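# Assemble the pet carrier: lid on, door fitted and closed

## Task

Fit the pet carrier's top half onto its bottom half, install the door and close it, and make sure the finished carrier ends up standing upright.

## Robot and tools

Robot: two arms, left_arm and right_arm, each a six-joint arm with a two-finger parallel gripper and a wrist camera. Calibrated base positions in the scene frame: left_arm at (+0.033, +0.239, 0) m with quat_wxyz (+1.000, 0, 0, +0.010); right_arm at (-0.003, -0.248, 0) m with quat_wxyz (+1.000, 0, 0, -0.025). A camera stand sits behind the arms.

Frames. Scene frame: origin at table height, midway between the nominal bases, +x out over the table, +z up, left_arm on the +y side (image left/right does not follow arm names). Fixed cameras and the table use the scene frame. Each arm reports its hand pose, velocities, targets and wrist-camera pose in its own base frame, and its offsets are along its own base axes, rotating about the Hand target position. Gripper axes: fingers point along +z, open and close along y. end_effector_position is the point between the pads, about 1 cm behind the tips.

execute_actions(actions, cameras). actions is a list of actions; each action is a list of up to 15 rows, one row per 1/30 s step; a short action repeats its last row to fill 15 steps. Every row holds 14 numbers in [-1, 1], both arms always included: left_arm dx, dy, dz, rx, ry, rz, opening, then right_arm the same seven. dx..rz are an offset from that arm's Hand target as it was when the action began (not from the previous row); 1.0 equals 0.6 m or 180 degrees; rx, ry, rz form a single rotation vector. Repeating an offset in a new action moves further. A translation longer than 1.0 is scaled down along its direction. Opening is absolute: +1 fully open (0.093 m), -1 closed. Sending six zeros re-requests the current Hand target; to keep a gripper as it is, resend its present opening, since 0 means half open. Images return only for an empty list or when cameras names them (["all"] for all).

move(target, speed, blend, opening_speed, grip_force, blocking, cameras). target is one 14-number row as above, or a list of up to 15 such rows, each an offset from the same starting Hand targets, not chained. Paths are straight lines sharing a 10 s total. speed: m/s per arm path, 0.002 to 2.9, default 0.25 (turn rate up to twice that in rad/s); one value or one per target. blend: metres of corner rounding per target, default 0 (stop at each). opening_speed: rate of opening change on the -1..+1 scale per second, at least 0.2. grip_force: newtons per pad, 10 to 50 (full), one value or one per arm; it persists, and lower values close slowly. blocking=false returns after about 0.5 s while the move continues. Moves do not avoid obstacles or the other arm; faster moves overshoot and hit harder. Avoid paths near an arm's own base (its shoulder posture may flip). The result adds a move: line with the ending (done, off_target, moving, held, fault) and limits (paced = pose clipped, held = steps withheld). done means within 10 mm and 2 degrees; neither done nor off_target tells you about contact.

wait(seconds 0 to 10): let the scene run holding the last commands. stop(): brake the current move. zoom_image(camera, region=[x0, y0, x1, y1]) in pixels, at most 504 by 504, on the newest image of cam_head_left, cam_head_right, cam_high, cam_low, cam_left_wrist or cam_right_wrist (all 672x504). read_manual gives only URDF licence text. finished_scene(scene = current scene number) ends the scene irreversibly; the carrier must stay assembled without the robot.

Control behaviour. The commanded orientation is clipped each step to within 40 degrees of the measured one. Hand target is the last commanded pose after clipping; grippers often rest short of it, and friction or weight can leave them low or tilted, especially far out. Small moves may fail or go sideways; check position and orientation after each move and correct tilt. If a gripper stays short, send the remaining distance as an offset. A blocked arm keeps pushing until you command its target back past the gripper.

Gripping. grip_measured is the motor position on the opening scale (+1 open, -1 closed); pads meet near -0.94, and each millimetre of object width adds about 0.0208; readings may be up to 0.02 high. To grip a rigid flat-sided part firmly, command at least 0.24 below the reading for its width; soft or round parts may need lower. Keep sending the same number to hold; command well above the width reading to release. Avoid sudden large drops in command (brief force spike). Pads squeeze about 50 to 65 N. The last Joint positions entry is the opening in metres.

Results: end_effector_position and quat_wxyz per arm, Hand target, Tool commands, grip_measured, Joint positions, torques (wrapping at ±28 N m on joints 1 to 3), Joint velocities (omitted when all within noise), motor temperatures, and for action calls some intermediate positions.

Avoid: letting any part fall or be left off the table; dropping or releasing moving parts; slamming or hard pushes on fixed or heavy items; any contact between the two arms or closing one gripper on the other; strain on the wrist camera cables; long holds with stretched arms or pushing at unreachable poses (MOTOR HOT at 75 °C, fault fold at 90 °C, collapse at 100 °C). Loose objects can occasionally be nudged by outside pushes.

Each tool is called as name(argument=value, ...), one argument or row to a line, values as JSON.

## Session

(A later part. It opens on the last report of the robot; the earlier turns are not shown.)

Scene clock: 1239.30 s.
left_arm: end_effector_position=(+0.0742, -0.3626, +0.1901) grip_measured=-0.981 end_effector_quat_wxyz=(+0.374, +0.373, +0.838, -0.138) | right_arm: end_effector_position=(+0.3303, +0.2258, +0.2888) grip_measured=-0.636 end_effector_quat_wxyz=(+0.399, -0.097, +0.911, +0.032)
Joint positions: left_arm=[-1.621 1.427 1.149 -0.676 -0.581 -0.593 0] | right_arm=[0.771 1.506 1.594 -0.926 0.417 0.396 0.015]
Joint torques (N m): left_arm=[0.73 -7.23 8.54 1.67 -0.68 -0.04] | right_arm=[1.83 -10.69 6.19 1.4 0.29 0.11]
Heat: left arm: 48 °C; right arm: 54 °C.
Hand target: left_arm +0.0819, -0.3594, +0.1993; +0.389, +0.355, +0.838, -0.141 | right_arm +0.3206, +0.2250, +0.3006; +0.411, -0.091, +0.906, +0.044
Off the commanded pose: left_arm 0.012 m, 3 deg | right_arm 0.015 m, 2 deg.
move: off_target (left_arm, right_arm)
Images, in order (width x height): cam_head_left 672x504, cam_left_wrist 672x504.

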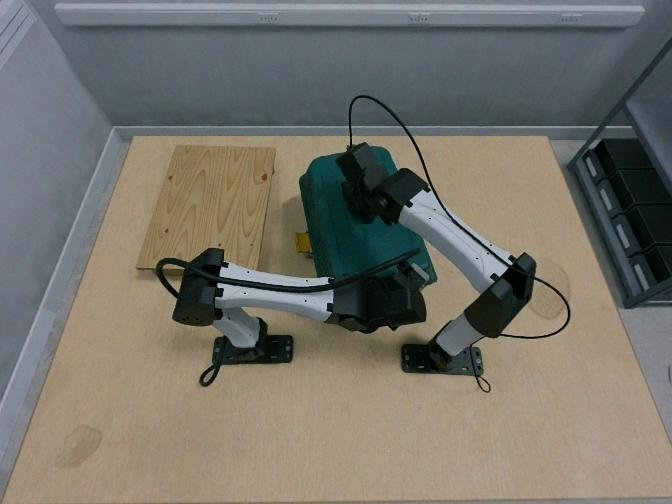

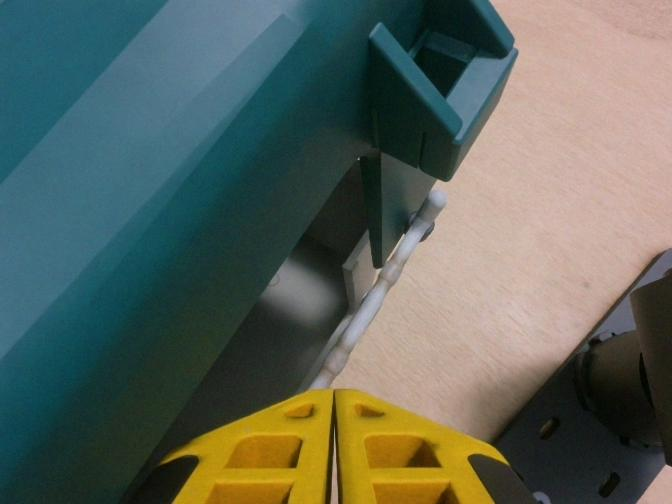

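move(
  target=[
    [0,0,0,0,0,0,-1,0.02,0,0.006,0,0,0,-0.95],
    [0,0,0,0,0,0,-1,0.02,-0.008,0.006,0,0.008,-0.014,-0.95],
  ],
  speed=0.05,
  cameras=["cam_head_left","cam_head_right","cam_left_wrist","cam_low"],
)

zoom_image(
  camera="cam_left_wrist",
  region=[340, 40, 592, 240],
)

zoom_image(
  camera="cam_low",
  region=[290, 190, 430, 310],
)

zoom_image(
  camera="cam_head_right",
  region=[290, 130, 460, 320],
)

Scene clock: 1273.37 s.
left_arm: end_effector_position=(+0.0742, -0.3626, +0.1901) grip_measured=-0.981 end_effector_quat_wxyz=(+0.374, +0.373, +0.838, -0.138) | right_arm: end_effector_position=(+0.3309, +0.2228, +0.2897) grip_measured=-0.636 end_effector_quat_wxyz=(+0.389, -0.091, +0.916, +0.028)
Joint positions: left_arm=[-1.621 1.427 1.149 -0.676 -0.581 -0.593 0] | right_arm=[0.762 1.523 1.631 -0.97 0.412 0.411 0.015]
Joint torques (N m): left_arm=[0.73 -7.23 8.54 1.67 -0.69 -0.04] | right_arm=[-0.1 -7.77 9.81 1.27 0.31 0.19]
Motor temperatures (°C): left_arm=[28 35 48 37 29 27 26] | right_arm=[27 57 50 32 24 27 28]
Heat: left arm: 48 °C; right arm: 57 °C.
Hand target: left_arm +0.0819, -0.3594, +0.1993; +0.389, +0.355, +0.838, -0.141 | right_arm +0.3326, +0.2202, +0.3042; +0.400, -0.071, +0.913, +0.037
Off the commanded pose: left_arm 0.012 m, 3 deg | right_arm 0.015 m, 3 deg.
move: off_target (left_arm, right_arm)
Images, in order (width x height): cam_head_left 672x504, cam_head_right 672x504, cam_low 672x504, cam_left_wrist 672x504.

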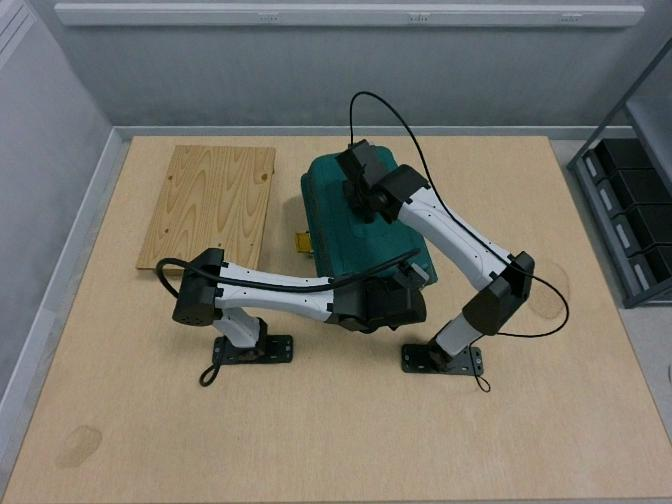

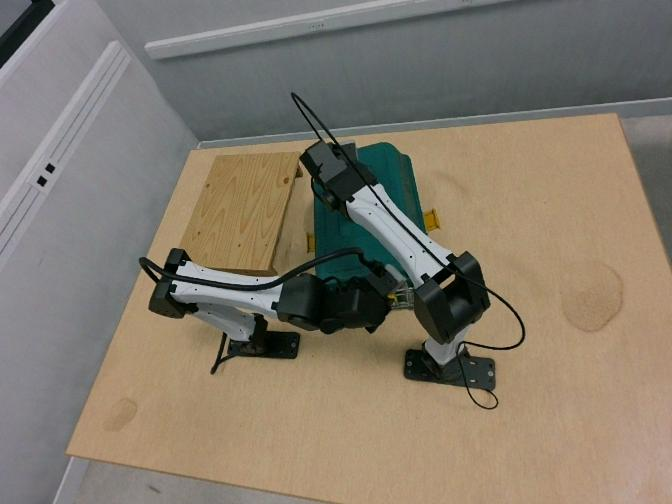

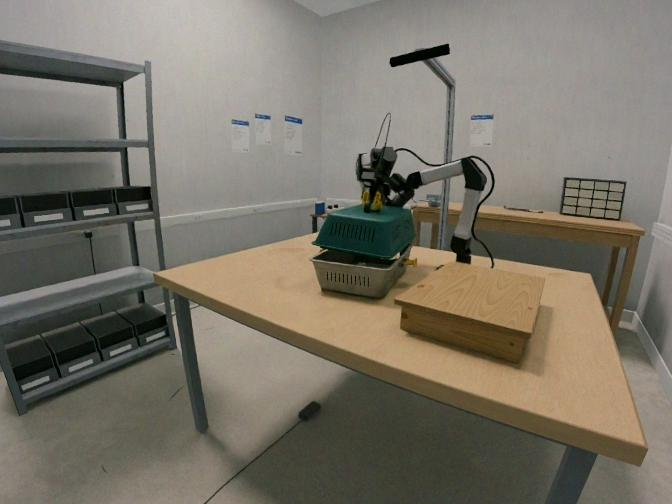

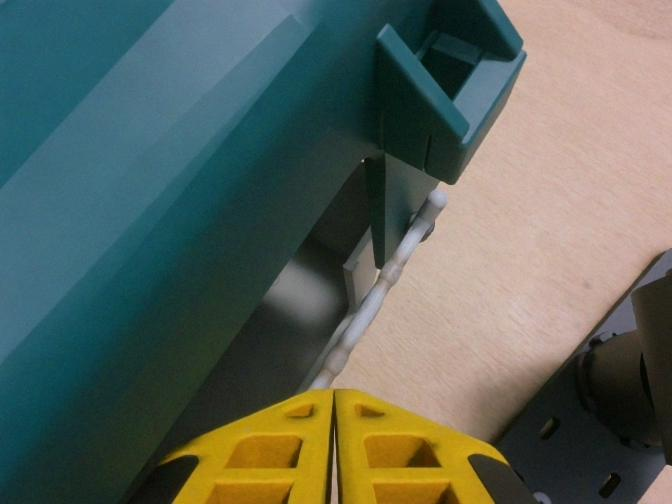

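Scaled by 2.000 from the camera's 672x504 image, which has a finer 960x720 frame.

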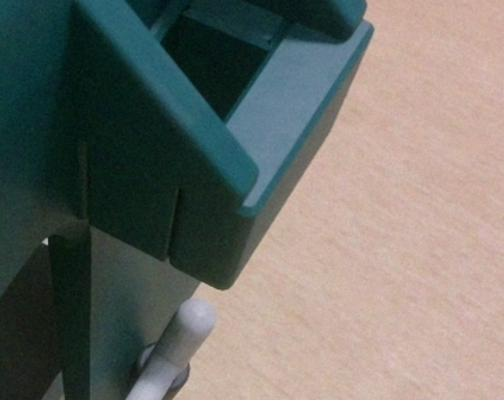

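Scaled by 3.600 from the camera's 672x504 image, which has a finer 960x720 frame.

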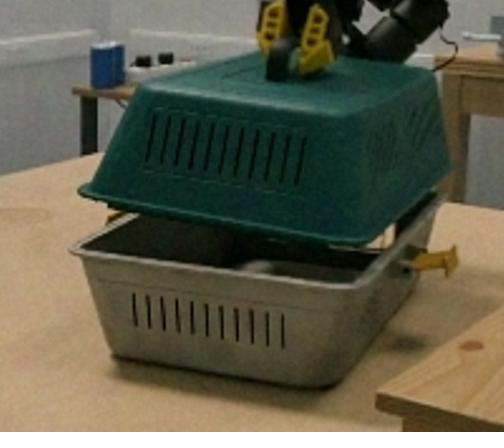

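Scaled by 2.653 from the camera's 672x504 image, which has a finer 960x720 frame.

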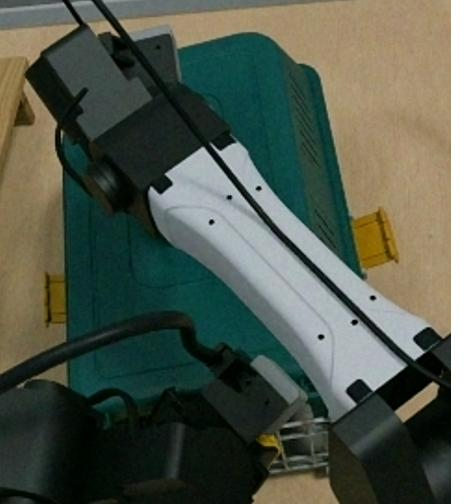

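move(
  target=[
    [0,0,0,0,0,0,-1,0.012,-0.004,0.01,0,0,0,-0.95],
    [0,0,0,0,0,0,-1,0.012,-0.012,0.01,0,0,-0.02,-0.95],
  ],
  speed=0.05,
  cameras=["cam_head_left","cam_head_right","cam_left_wrist","cam_low"],
)

zoom_image(
  camera="cam_left_wrist",
  region=[340, 40, 592, 240],
)

zoom_image(
  camera="cam_low",
  region=[290, 190, 430, 310],
)

zoom_image(
  camera="cam_head_right",
  region=[290, 130, 460, 320],
)

Scene clock: 1333.27 s.
left_arm: end_effector_position=(+0.0744, -0.3626, +0.1901) grip_measured=-0.981 end_effector_quat_wxyz=(+0.375, +0.373, +0.838, -0.138) | right_arm: end_effector_position=(+0.3369, +0.2136, +0.2939) grip_measured=-0.636 end_effector_quat_wxyz=(+0.384, -0.066, +0.921, +0.014)
Joint positions: left_arm=[-1.621 1.427 1.149 -0.676 -0.582 -0.593 0] | right_arm=[0.744 1.553 1.689 -1.026 0.436 0.445 0.015]
Joint torques (N m): left_arm=[0.73 -7.21 8.54 1.67 -0.67 -0.04] | right_arm=[0.32 -7.8 9.83 1.33 0.39 0.29]
Motor temperatures (°C): left_arm=[28 35 47 37 29 27 26] | right_arm=[27 51 62 31 24 27 28]
Heat: left arm: 47 °C; right arm: 62 °C.
Hand target: left_arm +0.0819, -0.3594, +0.1993; +0.389, +0.355, +0.838, -0.141 | right_arm +0.3398, +0.2130, +0.3102; +0.401, -0.042, +0.915, +0.024
Off the commanded pose: left_arm 0.012 m, 3 deg | right_arm 0.017 m, 4 deg.
move: off_target (left_arm, right_arm)
Images, in order (width x height): cam_head_left 672x504, cam_head_right 672x504, cam_low 672x504, cam_left_wrist 672x504.

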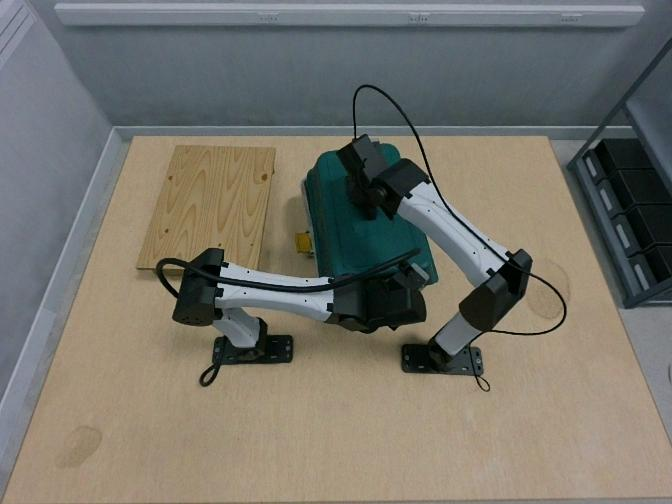

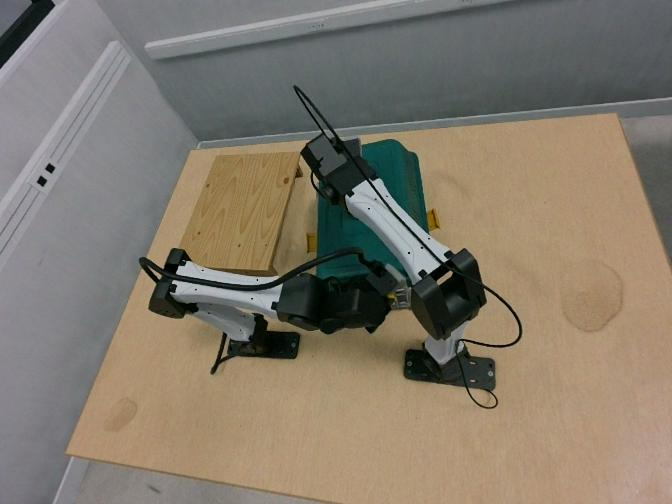

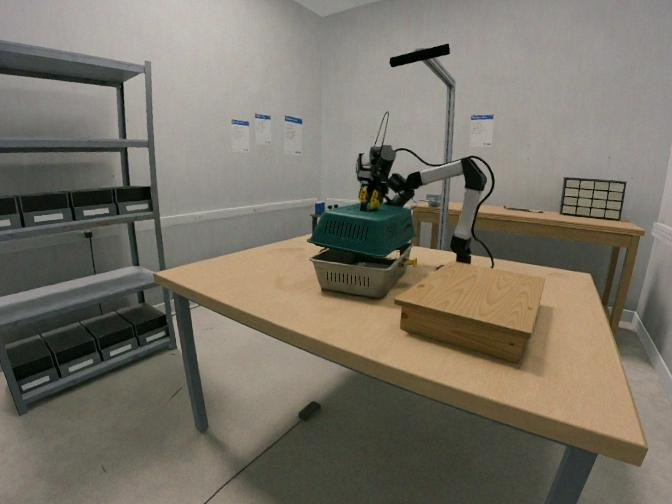

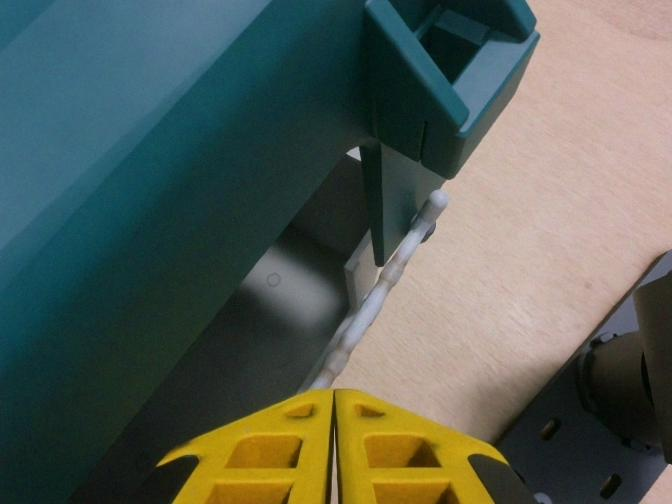

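Scaled by 2.000 from the camera's 672x504 image, which has a finer 960x720 frame.

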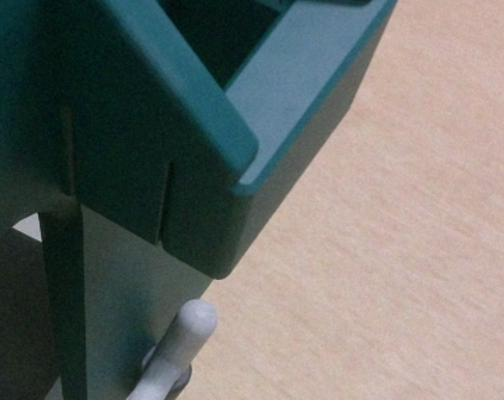

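Scaled by 3.600 from the camera's 672x504 image, which has a finer 960x720 frame.

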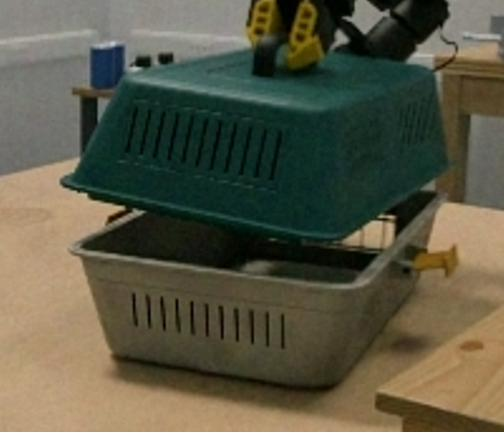

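Scaled by 2.653 from the camera's 672x504 image, which has a finer 960x720 frame.

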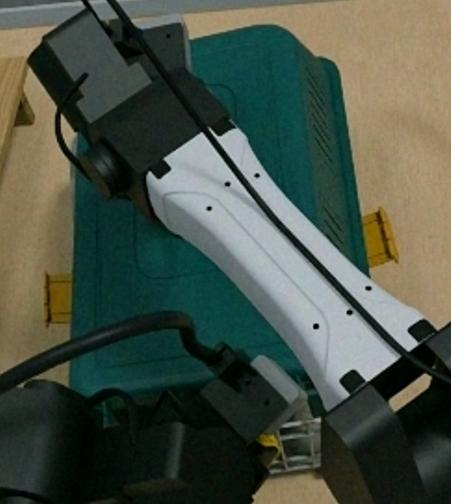

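move(
  target=[0,0,0,0,0,0,-1,-0.004,-0.008,0.0,0.014,0,0.002,-0.95],
  speed=0.05,
  cameras=["cam_head_left","cam_head_right","cam_left_wrist","cam_low"],
)

zoom_image(
  camera="cam_left_wrist",
  region=[340, 40, 592, 240],
)

zoom_image(
  camera="cam_low",
  region=[290, 190, 430, 310],
)

Scene clock: 1381.97 s.
left_arm: end_effector_position=(+0.0744, -0.3625, +0.1901) grip_measured=-0.981 end_effector_quat_wxyz=(+0.375, +0.373, +0.838, -0.138) | right_arm: end_effector_position=(+0.3396, +0.2119, +0.2923) grip_measured=-0.636 end_effector_quat_wxyz=(+0.382, -0.060, +0.922, +0.019)
Joint positions: left_arm=[-1.621 1.427 1.149 -0.676 -0.582 -0.593 0] | right_arm=[0.73 1.553 1.684 -1.017 0.42 0.449 0.015]
Joint torques (N m): left_arm=[0.73 -7.21 8.54 1.67 -0.67 -0.04] | right_arm=[-0.32 -11.17 6.6 1.55 0.15 0.24]
Motor temperatures (°C): left_arm=[28 36 47 37 29 27 26] | right_arm=[27 49 58 32 24 27 28]
Heat: left arm: 47 °C; right arm: 58 °C.
Hand target: left_arm +0.0819, -0.3593, +0.1993; +0.389, +0.355, +0.838, -0.140 | right_arm +0.3374, +0.2082, +0.3101; +0.402, -0.036, +0.914, +0.045
Off the commanded pose: left_arm 0.012 m, 3 deg | right_arm 0.018 m, 5 deg.
move: off_target (left_arm, right_arm)
Images, in order (width x height): cam_head_left 672x504, cam_head_right 672x504, cam_low 672x504, cam_left_wrist 672x504.

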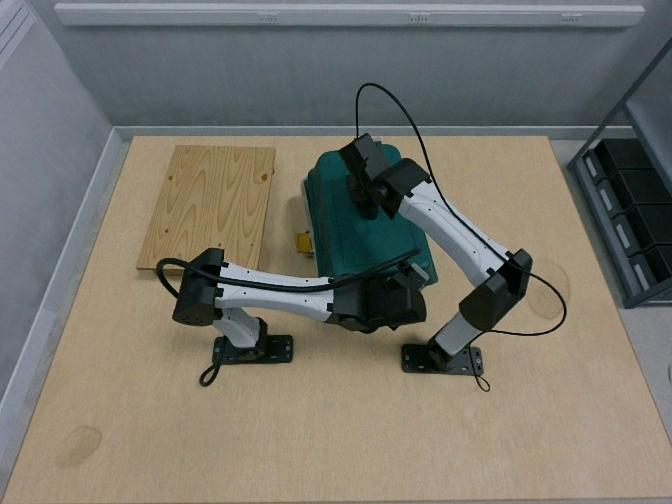

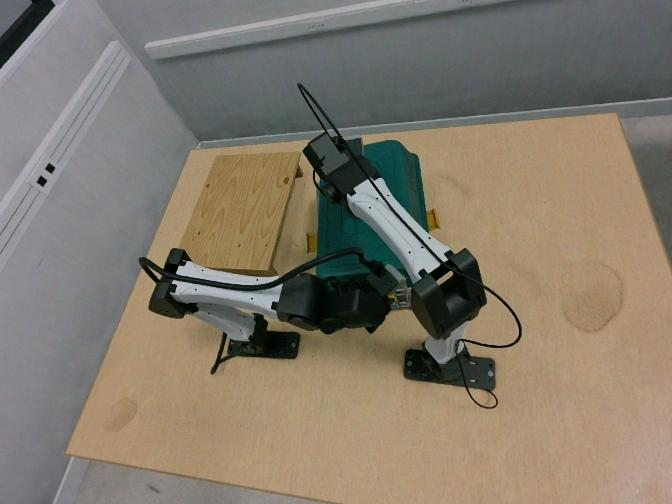

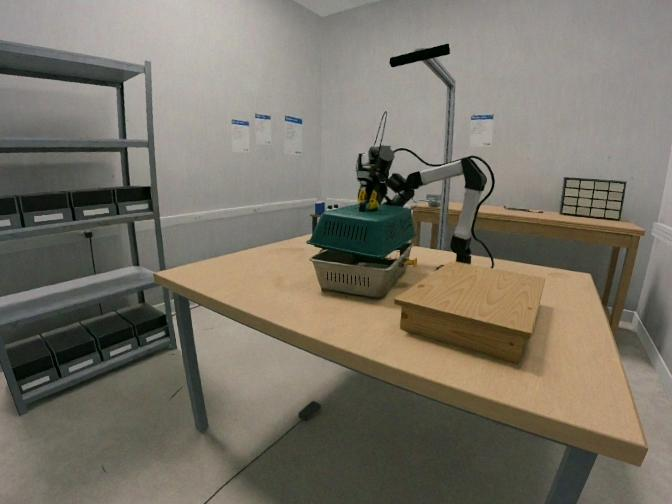

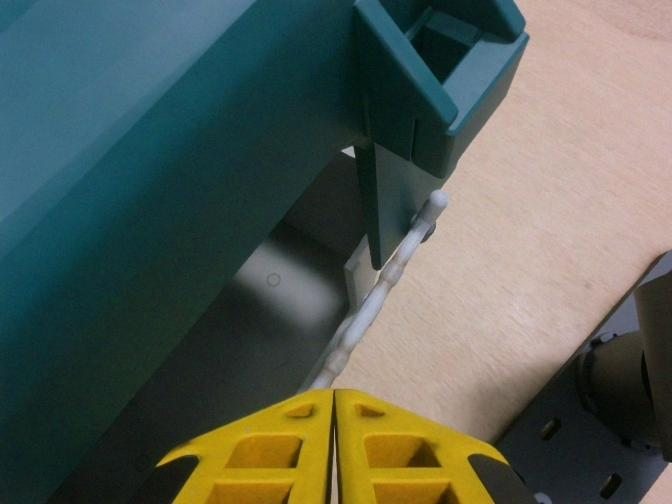

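Scaled by 2.000 from the camera's 672x504 image, which has a finer 960x720 frame.

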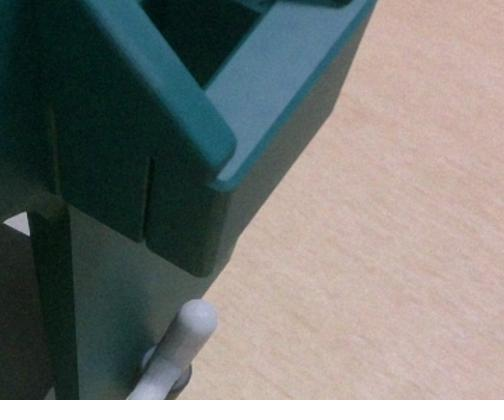

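Scaled by 3.600 from the camera's 672x504 image, which has a finer 960x720 frame.

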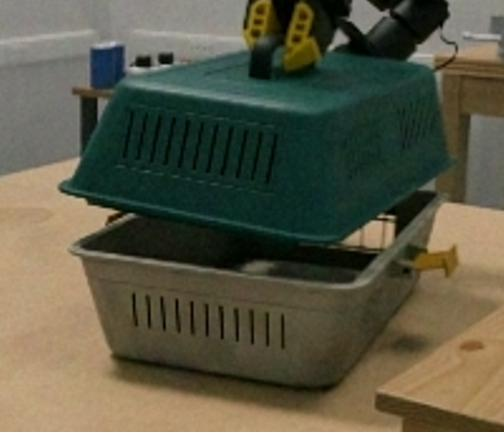

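move(
  target=[0,0,0,0,0,0,-1,-0.014,-0.008,-0.006,0,0,0,-0.95],
  speed=0.05,
  cameras=["cam_head_left","cam_head_right","cam_left_wrist"],
)

zoom_image(
  camera="cam_left_wrist",
  region=[340, 40, 592, 240],
)

zoom_image(
  camera="cam_left_wrist",
  region=[280, 160, 480, 390],
)

Scene clock: 1399.33 s.
left_arm: end_effector_position=(+0.0744, -0.3625, +0.1901) grip_measured=-0.981 end_effector_quat_wxyz=(+0.375, +0.373, +0.838, -0.138) | right_arm: end_effector_position=(+0.3365, +0.2091, +0.2956) grip_measured=-0.636 end_effector_quat_wxyz=(+0.394, -0.056, +0.917, +0.029)
Joint positions: left_arm=[-1.621 1.427 1.149 -0.676 -0.582 -0.593 0] | right_arm=[0.73 1.512 1.636 -0.976 0.419 0.449 0.015]
Joint torques (N m): left_arm=[0.75 -7.23 8.54 1.67 -0.67 -0.03] | right_arm=[0.25 -10.62 6.27 1.32 0.19 0.3]
Motor temperatures (°C): left_arm=[28 36 47 37 29 27 26] | right_arm=[27 52 56 32 24 27 28]
Heat: left arm: 47 °C; right arm: 56 °C.
Hand target: left_arm +0.0819, -0.3593, +0.1993; +0.389, +0.355, +0.838, -0.140 | right_arm +0.3290, +0.2035, +0.3065; +0.402, -0.036, +0.914, +0.045
Off the commanded pose: left_arm 0.012 m, 3 deg | right_arm 0.014 m, 3 deg.
move: off_target (left_arm, right_arm)
Images, in order (width x height): cam_head_left 672x504, cam_head_right 672x504, cam_left_wrist 672x504.

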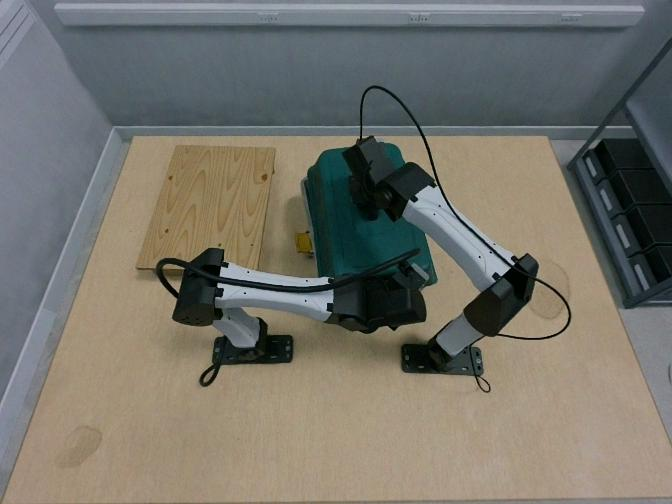

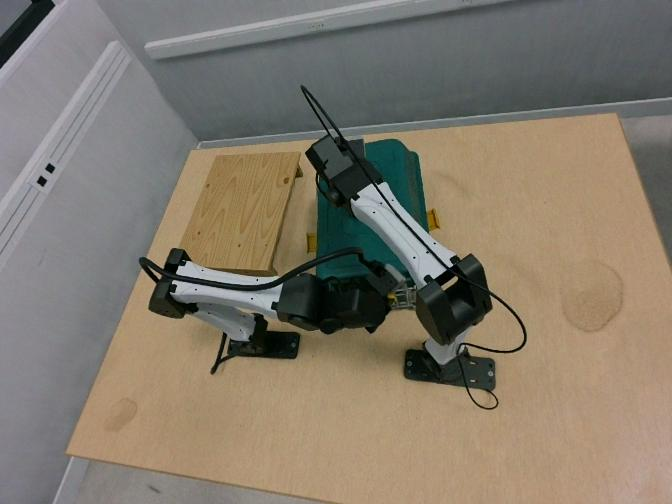

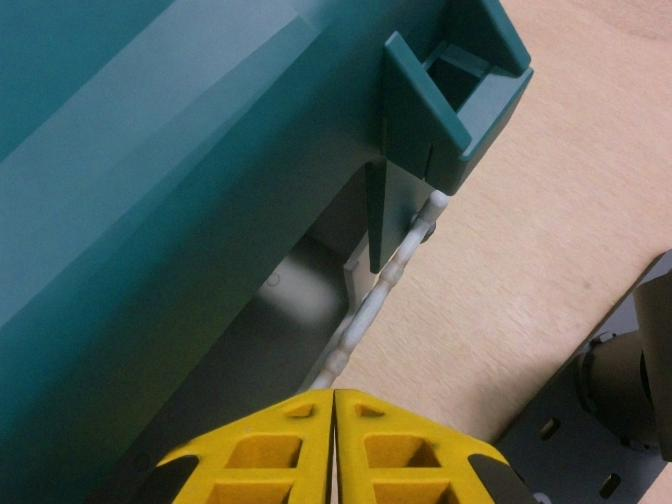

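Scaled by 2.000 from the camera's 672x504 image, which has a finer 960x720 frame.

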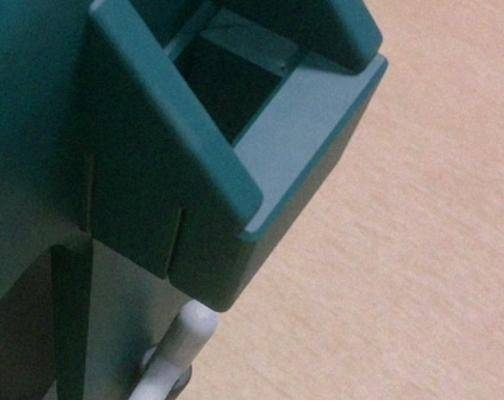

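Scaled by 2.191 from the camera's 672x504 image, which has a finer 960x720 frame.

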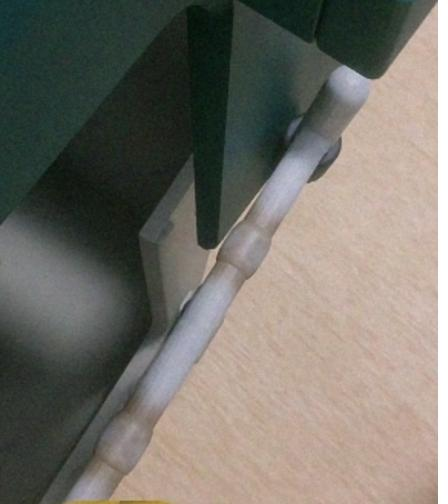

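move(
  target=[0.012,0,0,0,0,0,-1,0.012,-0.012,-0.002,0,0,0,-0.95],
  speed=0.05,
  cameras=["cam_head_left","cam_head_right","cam_left_wrist"],
)

zoom_image(
  camera="cam_left_wrist",
  region=[340, 40, 592, 240],
)

zoom_image(
  camera="cam_left_wrist",
  region=[280, 160, 480, 390],
)

Scene clock: 1422.67 s.
left_arm: end_effector_position=(+0.0781, -0.3618, +0.1906) grip_measured=-0.981 end_effector_quat_wxyz=(+0.374, +0.371, +0.839, -0.137) | right_arm: end_effector_position=(+0.3428, +0.2030, +0.2933) grip_measured=-0.636 end_effector_quat_wxyz=(+0.393, -0.046, +0.918, +0.032)
Joint positions: left_arm=[-1.608 1.424 1.149 -0.675 -0.575 -0.587 0] | right_arm=[0.7 1.511 1.625 -0.959 0.401 0.445 0.015]
Joint torques (N m): left_arm=[2.03 -7.32 7.99 1.84 -0.57 0.17] | right_arm=[-0.27 -10.8 6.42 1.35 0.13 0.05]
Motor temperatures (°C): left_arm=[28 36 47 37 29 27 26] | right_arm=[27 54 56 32 24 27 28]
Heat: left arm: 47 °C; right arm: 56 °C.
Hand target: left_arm +0.0891, -0.3593, +0.1993; +0.389, +0.355, +0.838, -0.140 | right_arm +0.3363, +0.1962, +0.3054; +0.402, -0.036, +0.914, +0.045
Off the commanded pose: left_arm 0.014 m, 2 deg | right_arm 0.015 m, 2 deg.
move: off_target (left_arm, right_arm)
Images, in order (width x height): cam_head_left 672x504, cam_head_right 672x504, cam_left_wrist 672x504.

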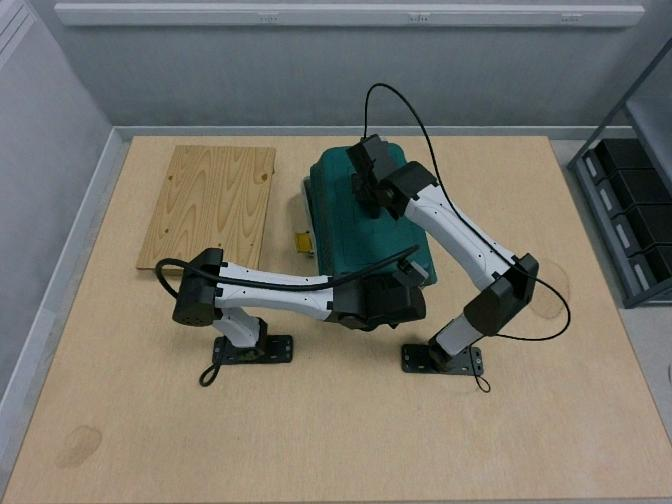

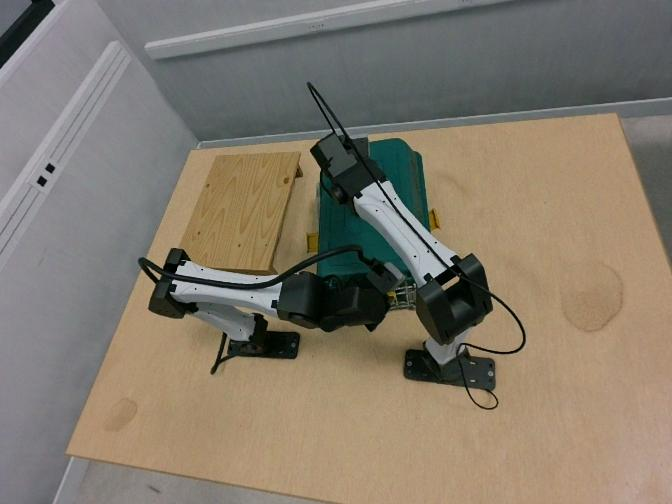

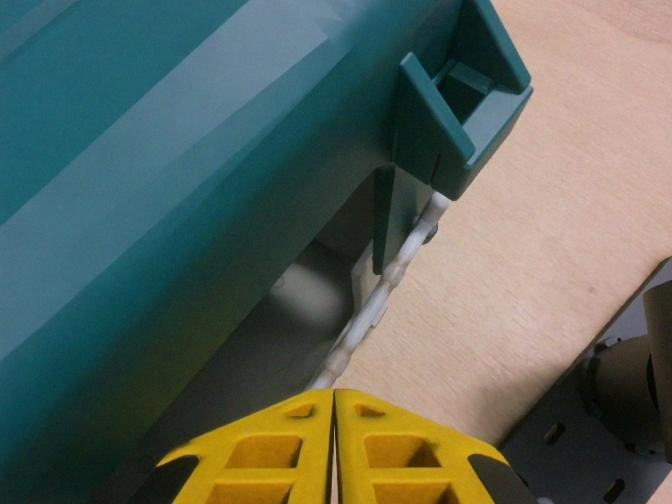

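Scaled by 2.000 from the camera's 672x504 image, which has a finer 960x720 frame.

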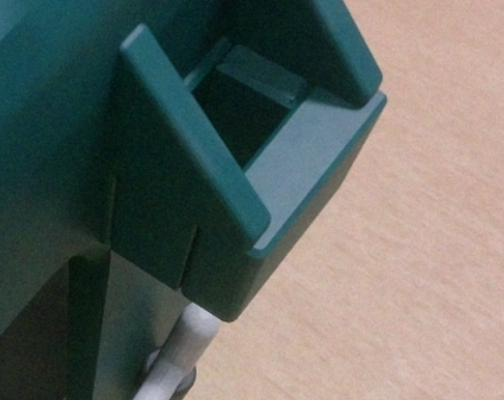

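Scaled by 2.191 from the camera's 672x504 image, which has a finer 960x720 frame.

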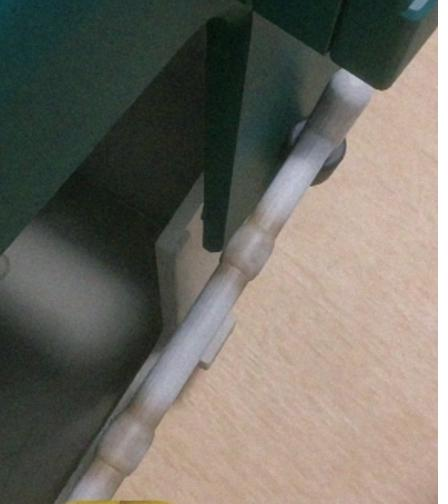

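move(
  target=[0,0,0,0,0,0,-1,-0.01,-0.009,-0.016,0,0.002,0,-0.95],
  speed=0.05,
  cameras=["cam_head_left","cam_low","cam_left_wrist"],
)

zoom_image(
  camera="cam_left_wrist",
  region=[340, 40, 592, 240],
)

zoom_image(
  camera="cam_left_wrist",
  region=[280, 160, 480, 390],
)

zoom_image(
  camera="cam_low",
  region=[290, 190, 430, 310],
)

Scene clock: 1441.67 s.
left_arm: end_effector_position=(+0.0767, -0.3622, +0.1905) grip_measured=-0.981 end_effector_quat_wxyz=(+0.370, +0.372, +0.839, -0.141) | right_arm: end_effector_position=(+0.3395, +0.2004, +0.2898) grip_measured=-0.636 end_effector_quat_wxyz=(+0.402, -0.047, +0.914, +0.038)
Joint positions: left_arm=[-1.608 1.422 1.149 -0.675 -0.565 -0.587 0] | right_arm=[0.7 1.472 1.559 -0.909 0.4 0.438 0.015]
Joint torques (N m): left_arm=[2 -7.15 8.03 1.84 -0.68 0.15] | right_arm=[-0.5 -10.35 6.17 1.16 0.1 0.11]
Motor temperatures (°C): left_arm=[28 35 47 37 29 27 26] | right_arm=[27 55 56 32 24 27 28]
Heat: left arm: 47 °C; right arm: 56 °C.
Hand target: left_arm +0.0891, -0.3593, +0.1993; +0.389, +0.355, +0.838, -0.140 | right_arm +0.3302, +0.1908, +0.2957; +0.399, -0.036, +0.915, +0.045
Off the commanded pose: left_arm 0.015 m, 3 deg | right_arm 0.015 m, 2 deg.
move: off_target (left_arm, right_arm)
Images, in order (width x height): cam_head_left 672x504, cam_low 672x504, cam_left_wrist 672x504.

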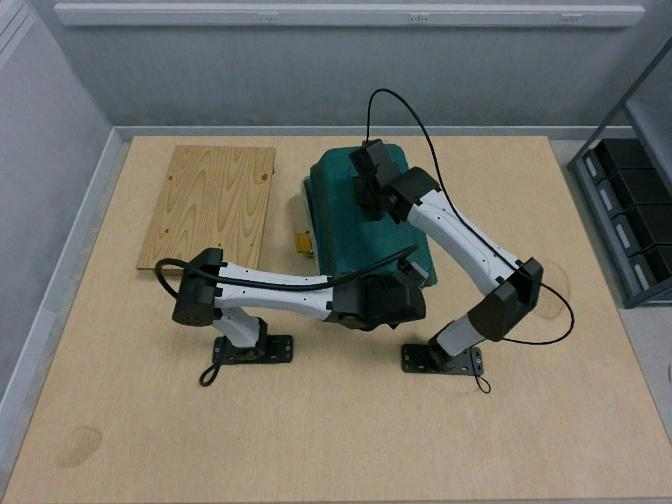

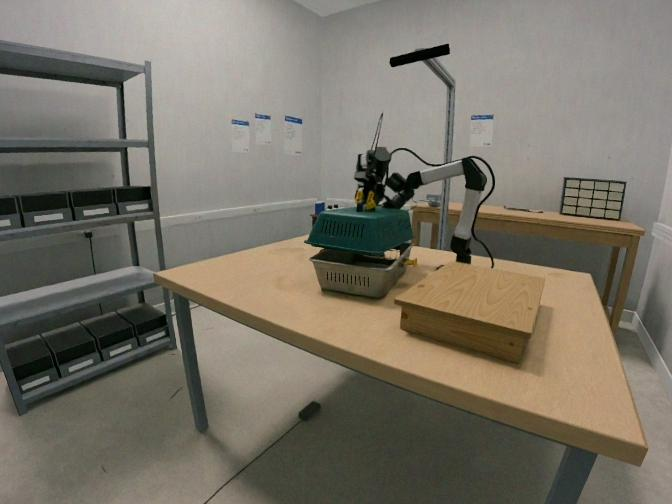

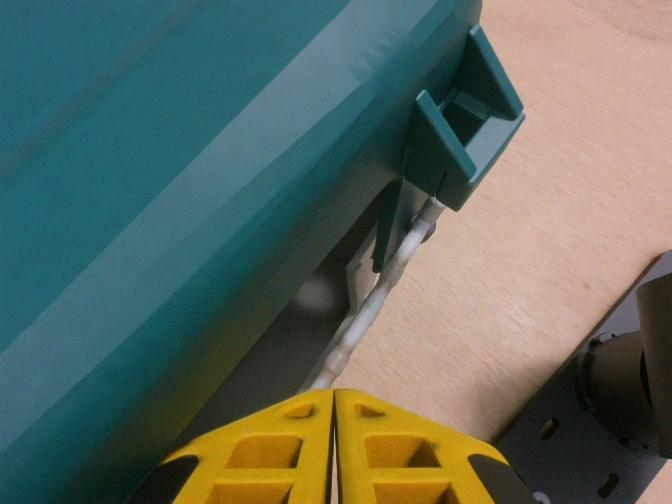

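Scaled by 2.000 from the camera's 672x504 image, which has a finer 960x720 frame.

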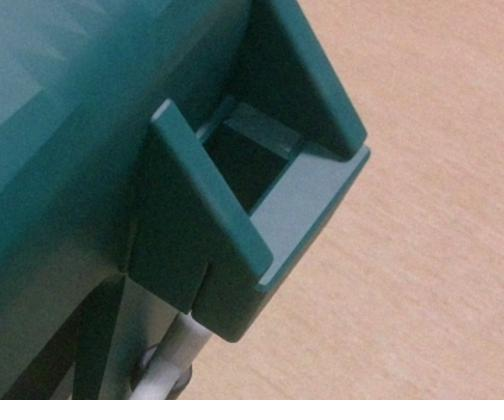

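Scaled by 2.191 from the camera's 672x504 image, which has a finer 960x720 frame.

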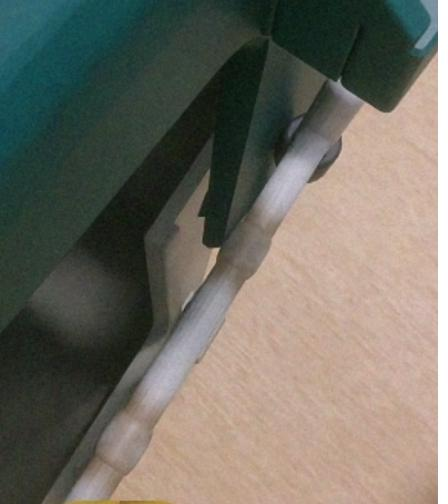

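Scaled by 3.600 from the camera's 672x504 image, which has a finer 960x720 frame.

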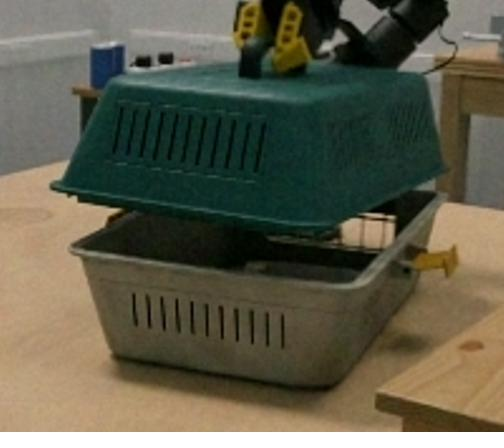

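move(
  target=[0,0,0,0,0,0,-1,-0.008,0.003,0.004,0,0.003,0,-0.95],
  speed=0.05,
  cameras=["cam_head_left","cam_low","cam_left_wrist"],
)

zoom_image(
  camera="cam_left_wrist",
  region=[340, 40, 592, 240],
)

zoom_image(
  camera="cam_left_wrist",
  region=[280, 160, 480, 390],
)

Scene clock: 1458.27 s.
left_arm: end_effector_position=(+0.0767, -0.3622, +0.1905) grip_measured=-0.981 end_effector_quat_wxyz=(+0.370, +0.372, +0.839, -0.141) | right_arm: end_effector_position=(+0.3393, +0.2003, +0.2896) grip_measured=-0.636 end_effector_quat_wxyz=(+0.401, -0.047, +0.914, +0.037)
Joint positions: left_arm=[-1.608 1.422 1.149 -0.675 -0.565 -0.587 0] | right_arm=[0.7 1.472 1.559 -0.91 0.4 0.438 0.015]
Joint torques (N m): left_arm=[2.02 -7.13 8.03 1.84 -0.69 0.15] | right_arm=[0.59 -10.24 7.61 0.9 0.13 0.26]
Heat: left arm: 47 °C; right arm: 54 °C.
Hand target: left_arm +0.0891, -0.3593, +0.1993; +0.389, +0.355, +0.838, -0.140 | right_arm +0.3254, +0.1926, +0.2981; +0.395, -0.036, +0.917, +0.046
Off the commanded pose: left_arm 0.016 m, 3 deg | right_arm 0.018 m, 2 deg.
move: off_target (left_arm, right_arm)
Images, in order (width x height): cam_head_left 672x504, cam_low 672x504, cam_left_wrist 672x504.

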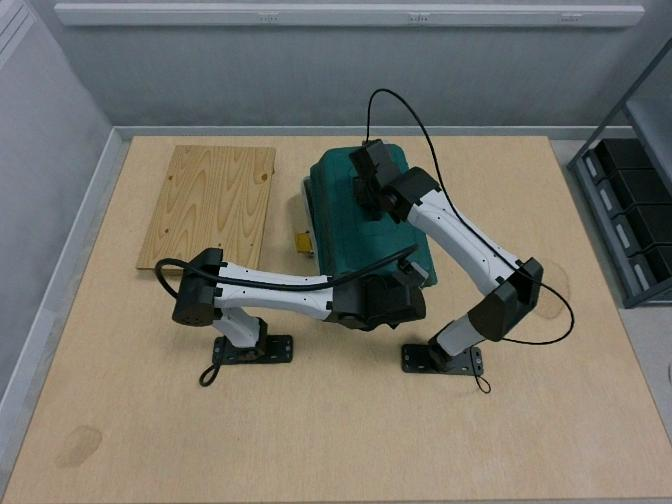

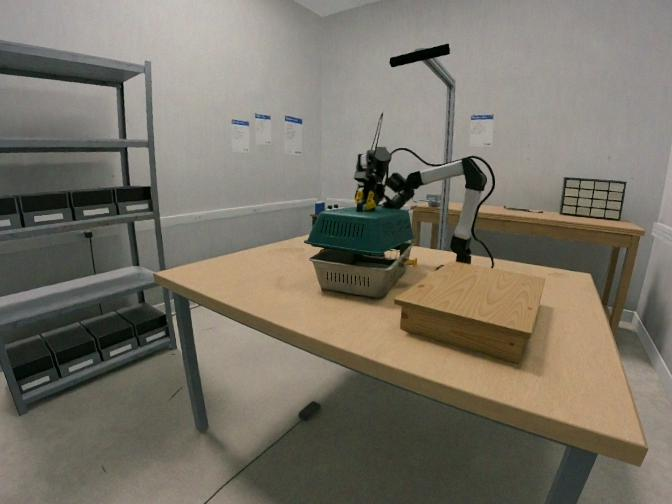

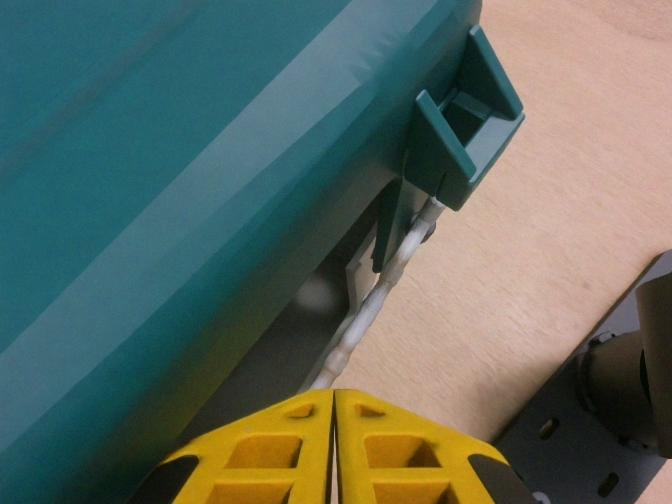

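Scaled by 2.000 from the camera's 672x504 image, which has a finer 960x720 frame.

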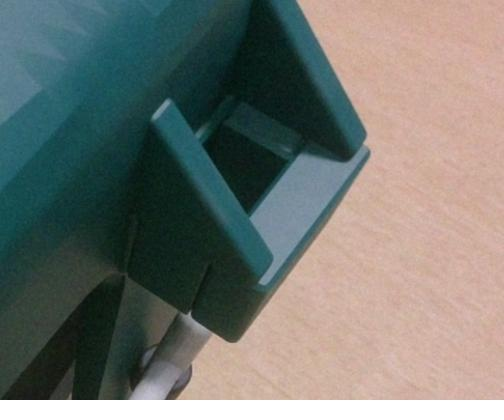

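Scaled by 2.191 from the camera's 672x504 image, which has a finer 960x720 frame.

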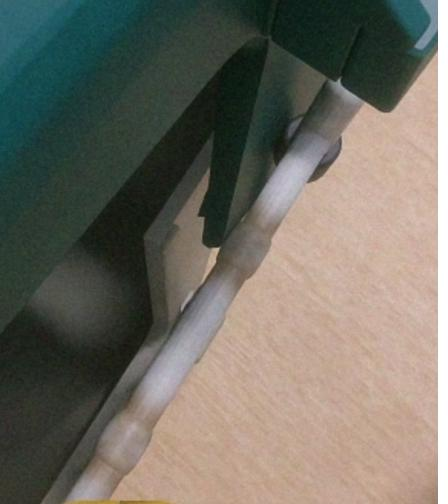

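move(
  target=[0,0,0,0,0,0,-1,-0.01,0,-0.01,0,0.002,0,-0.95],
  speed=0.05,
  cameras=["cam_head_left","cam_left_wrist"],
)

zoom_image(
  camera="cam_left_wrist",
  region=[340, 40, 592, 240],
)

zoom_image(
  camera="cam_head_left",
  region=[405, 260, 435, 290],
)

Scene clock: 1470.47 s.
left_arm: end_effector_position=(+0.0745, -0.3626, +0.1905) grip_measured=-0.981 end_effector_quat_wxyz=(+0.365, +0.375, +0.840, -0.146) | right_arm: end_effector_position=(+0.3371, +0.1984, +0.2906) grip_measured=-0.636 end_effector_quat_wxyz=(+0.404, -0.044, +0.913, +0.040)
Joint positions: left_arm=[-1.608 1.419 1.149 -0.675 -0.55 -0.586 0] | right_arm=[0.7 1.457 1.546 -0.905 0.4 0.444 0.015]
Joint torques (N m): left_arm=[1.96 -6.87 8.08 1.84 -0.86 0.14] | right_arm=[1.61 -10.32 5.91 0.92 0.18 0.33]
Heat: left arm: 47 °C; right arm: 54 °C.
Hand target: left_arm +0.0891, -0.3593, +0.1994; +0.389, +0.355, +0.838, -0.141 | right_arm +0.3194, +0.1926, +0.2920; +0.392, -0.036, +0.918, +0.046
Off the commanded pose: left_arm 0.017 m, 4 deg | right_arm 0.019 m, 2 deg.
move: off_target (left_arm, right_arm)
Images, in order (width x height): cam_head_left 672x504, cam_left_wrist 672x504.

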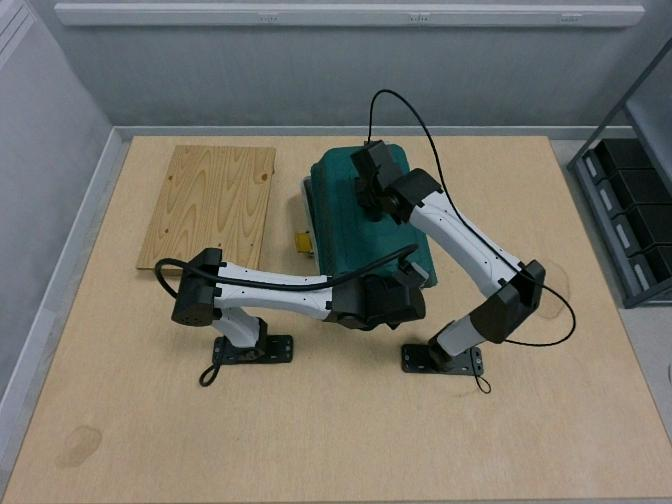

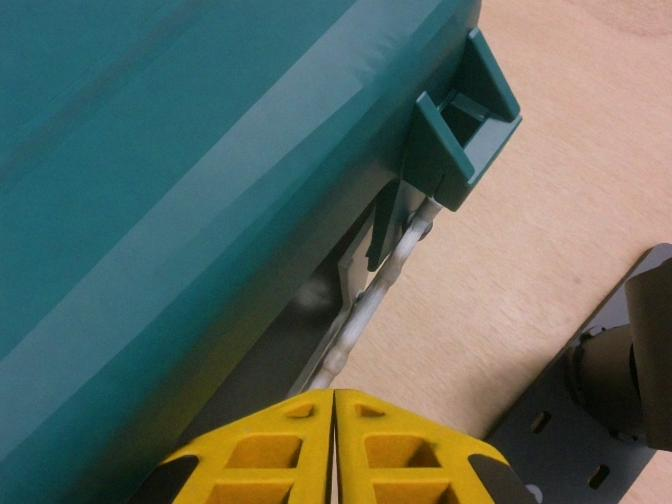

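Scaled by 2.000 from the camera's 672x504 image, which has a finer 960x720 frame.

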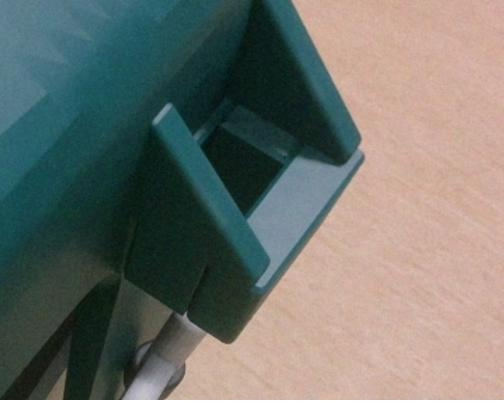

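Scaled by 16.800 from the camera's 672x504 image, which has a finer 960x720 frame.

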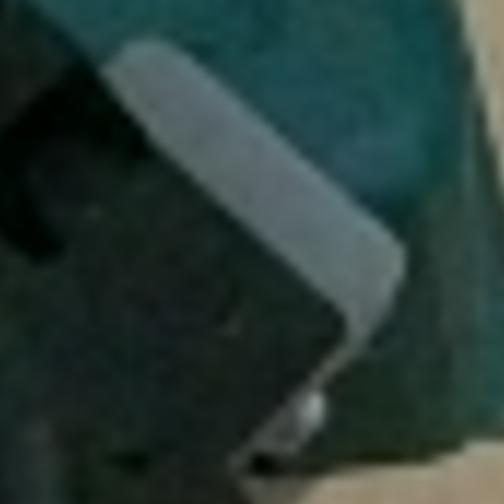

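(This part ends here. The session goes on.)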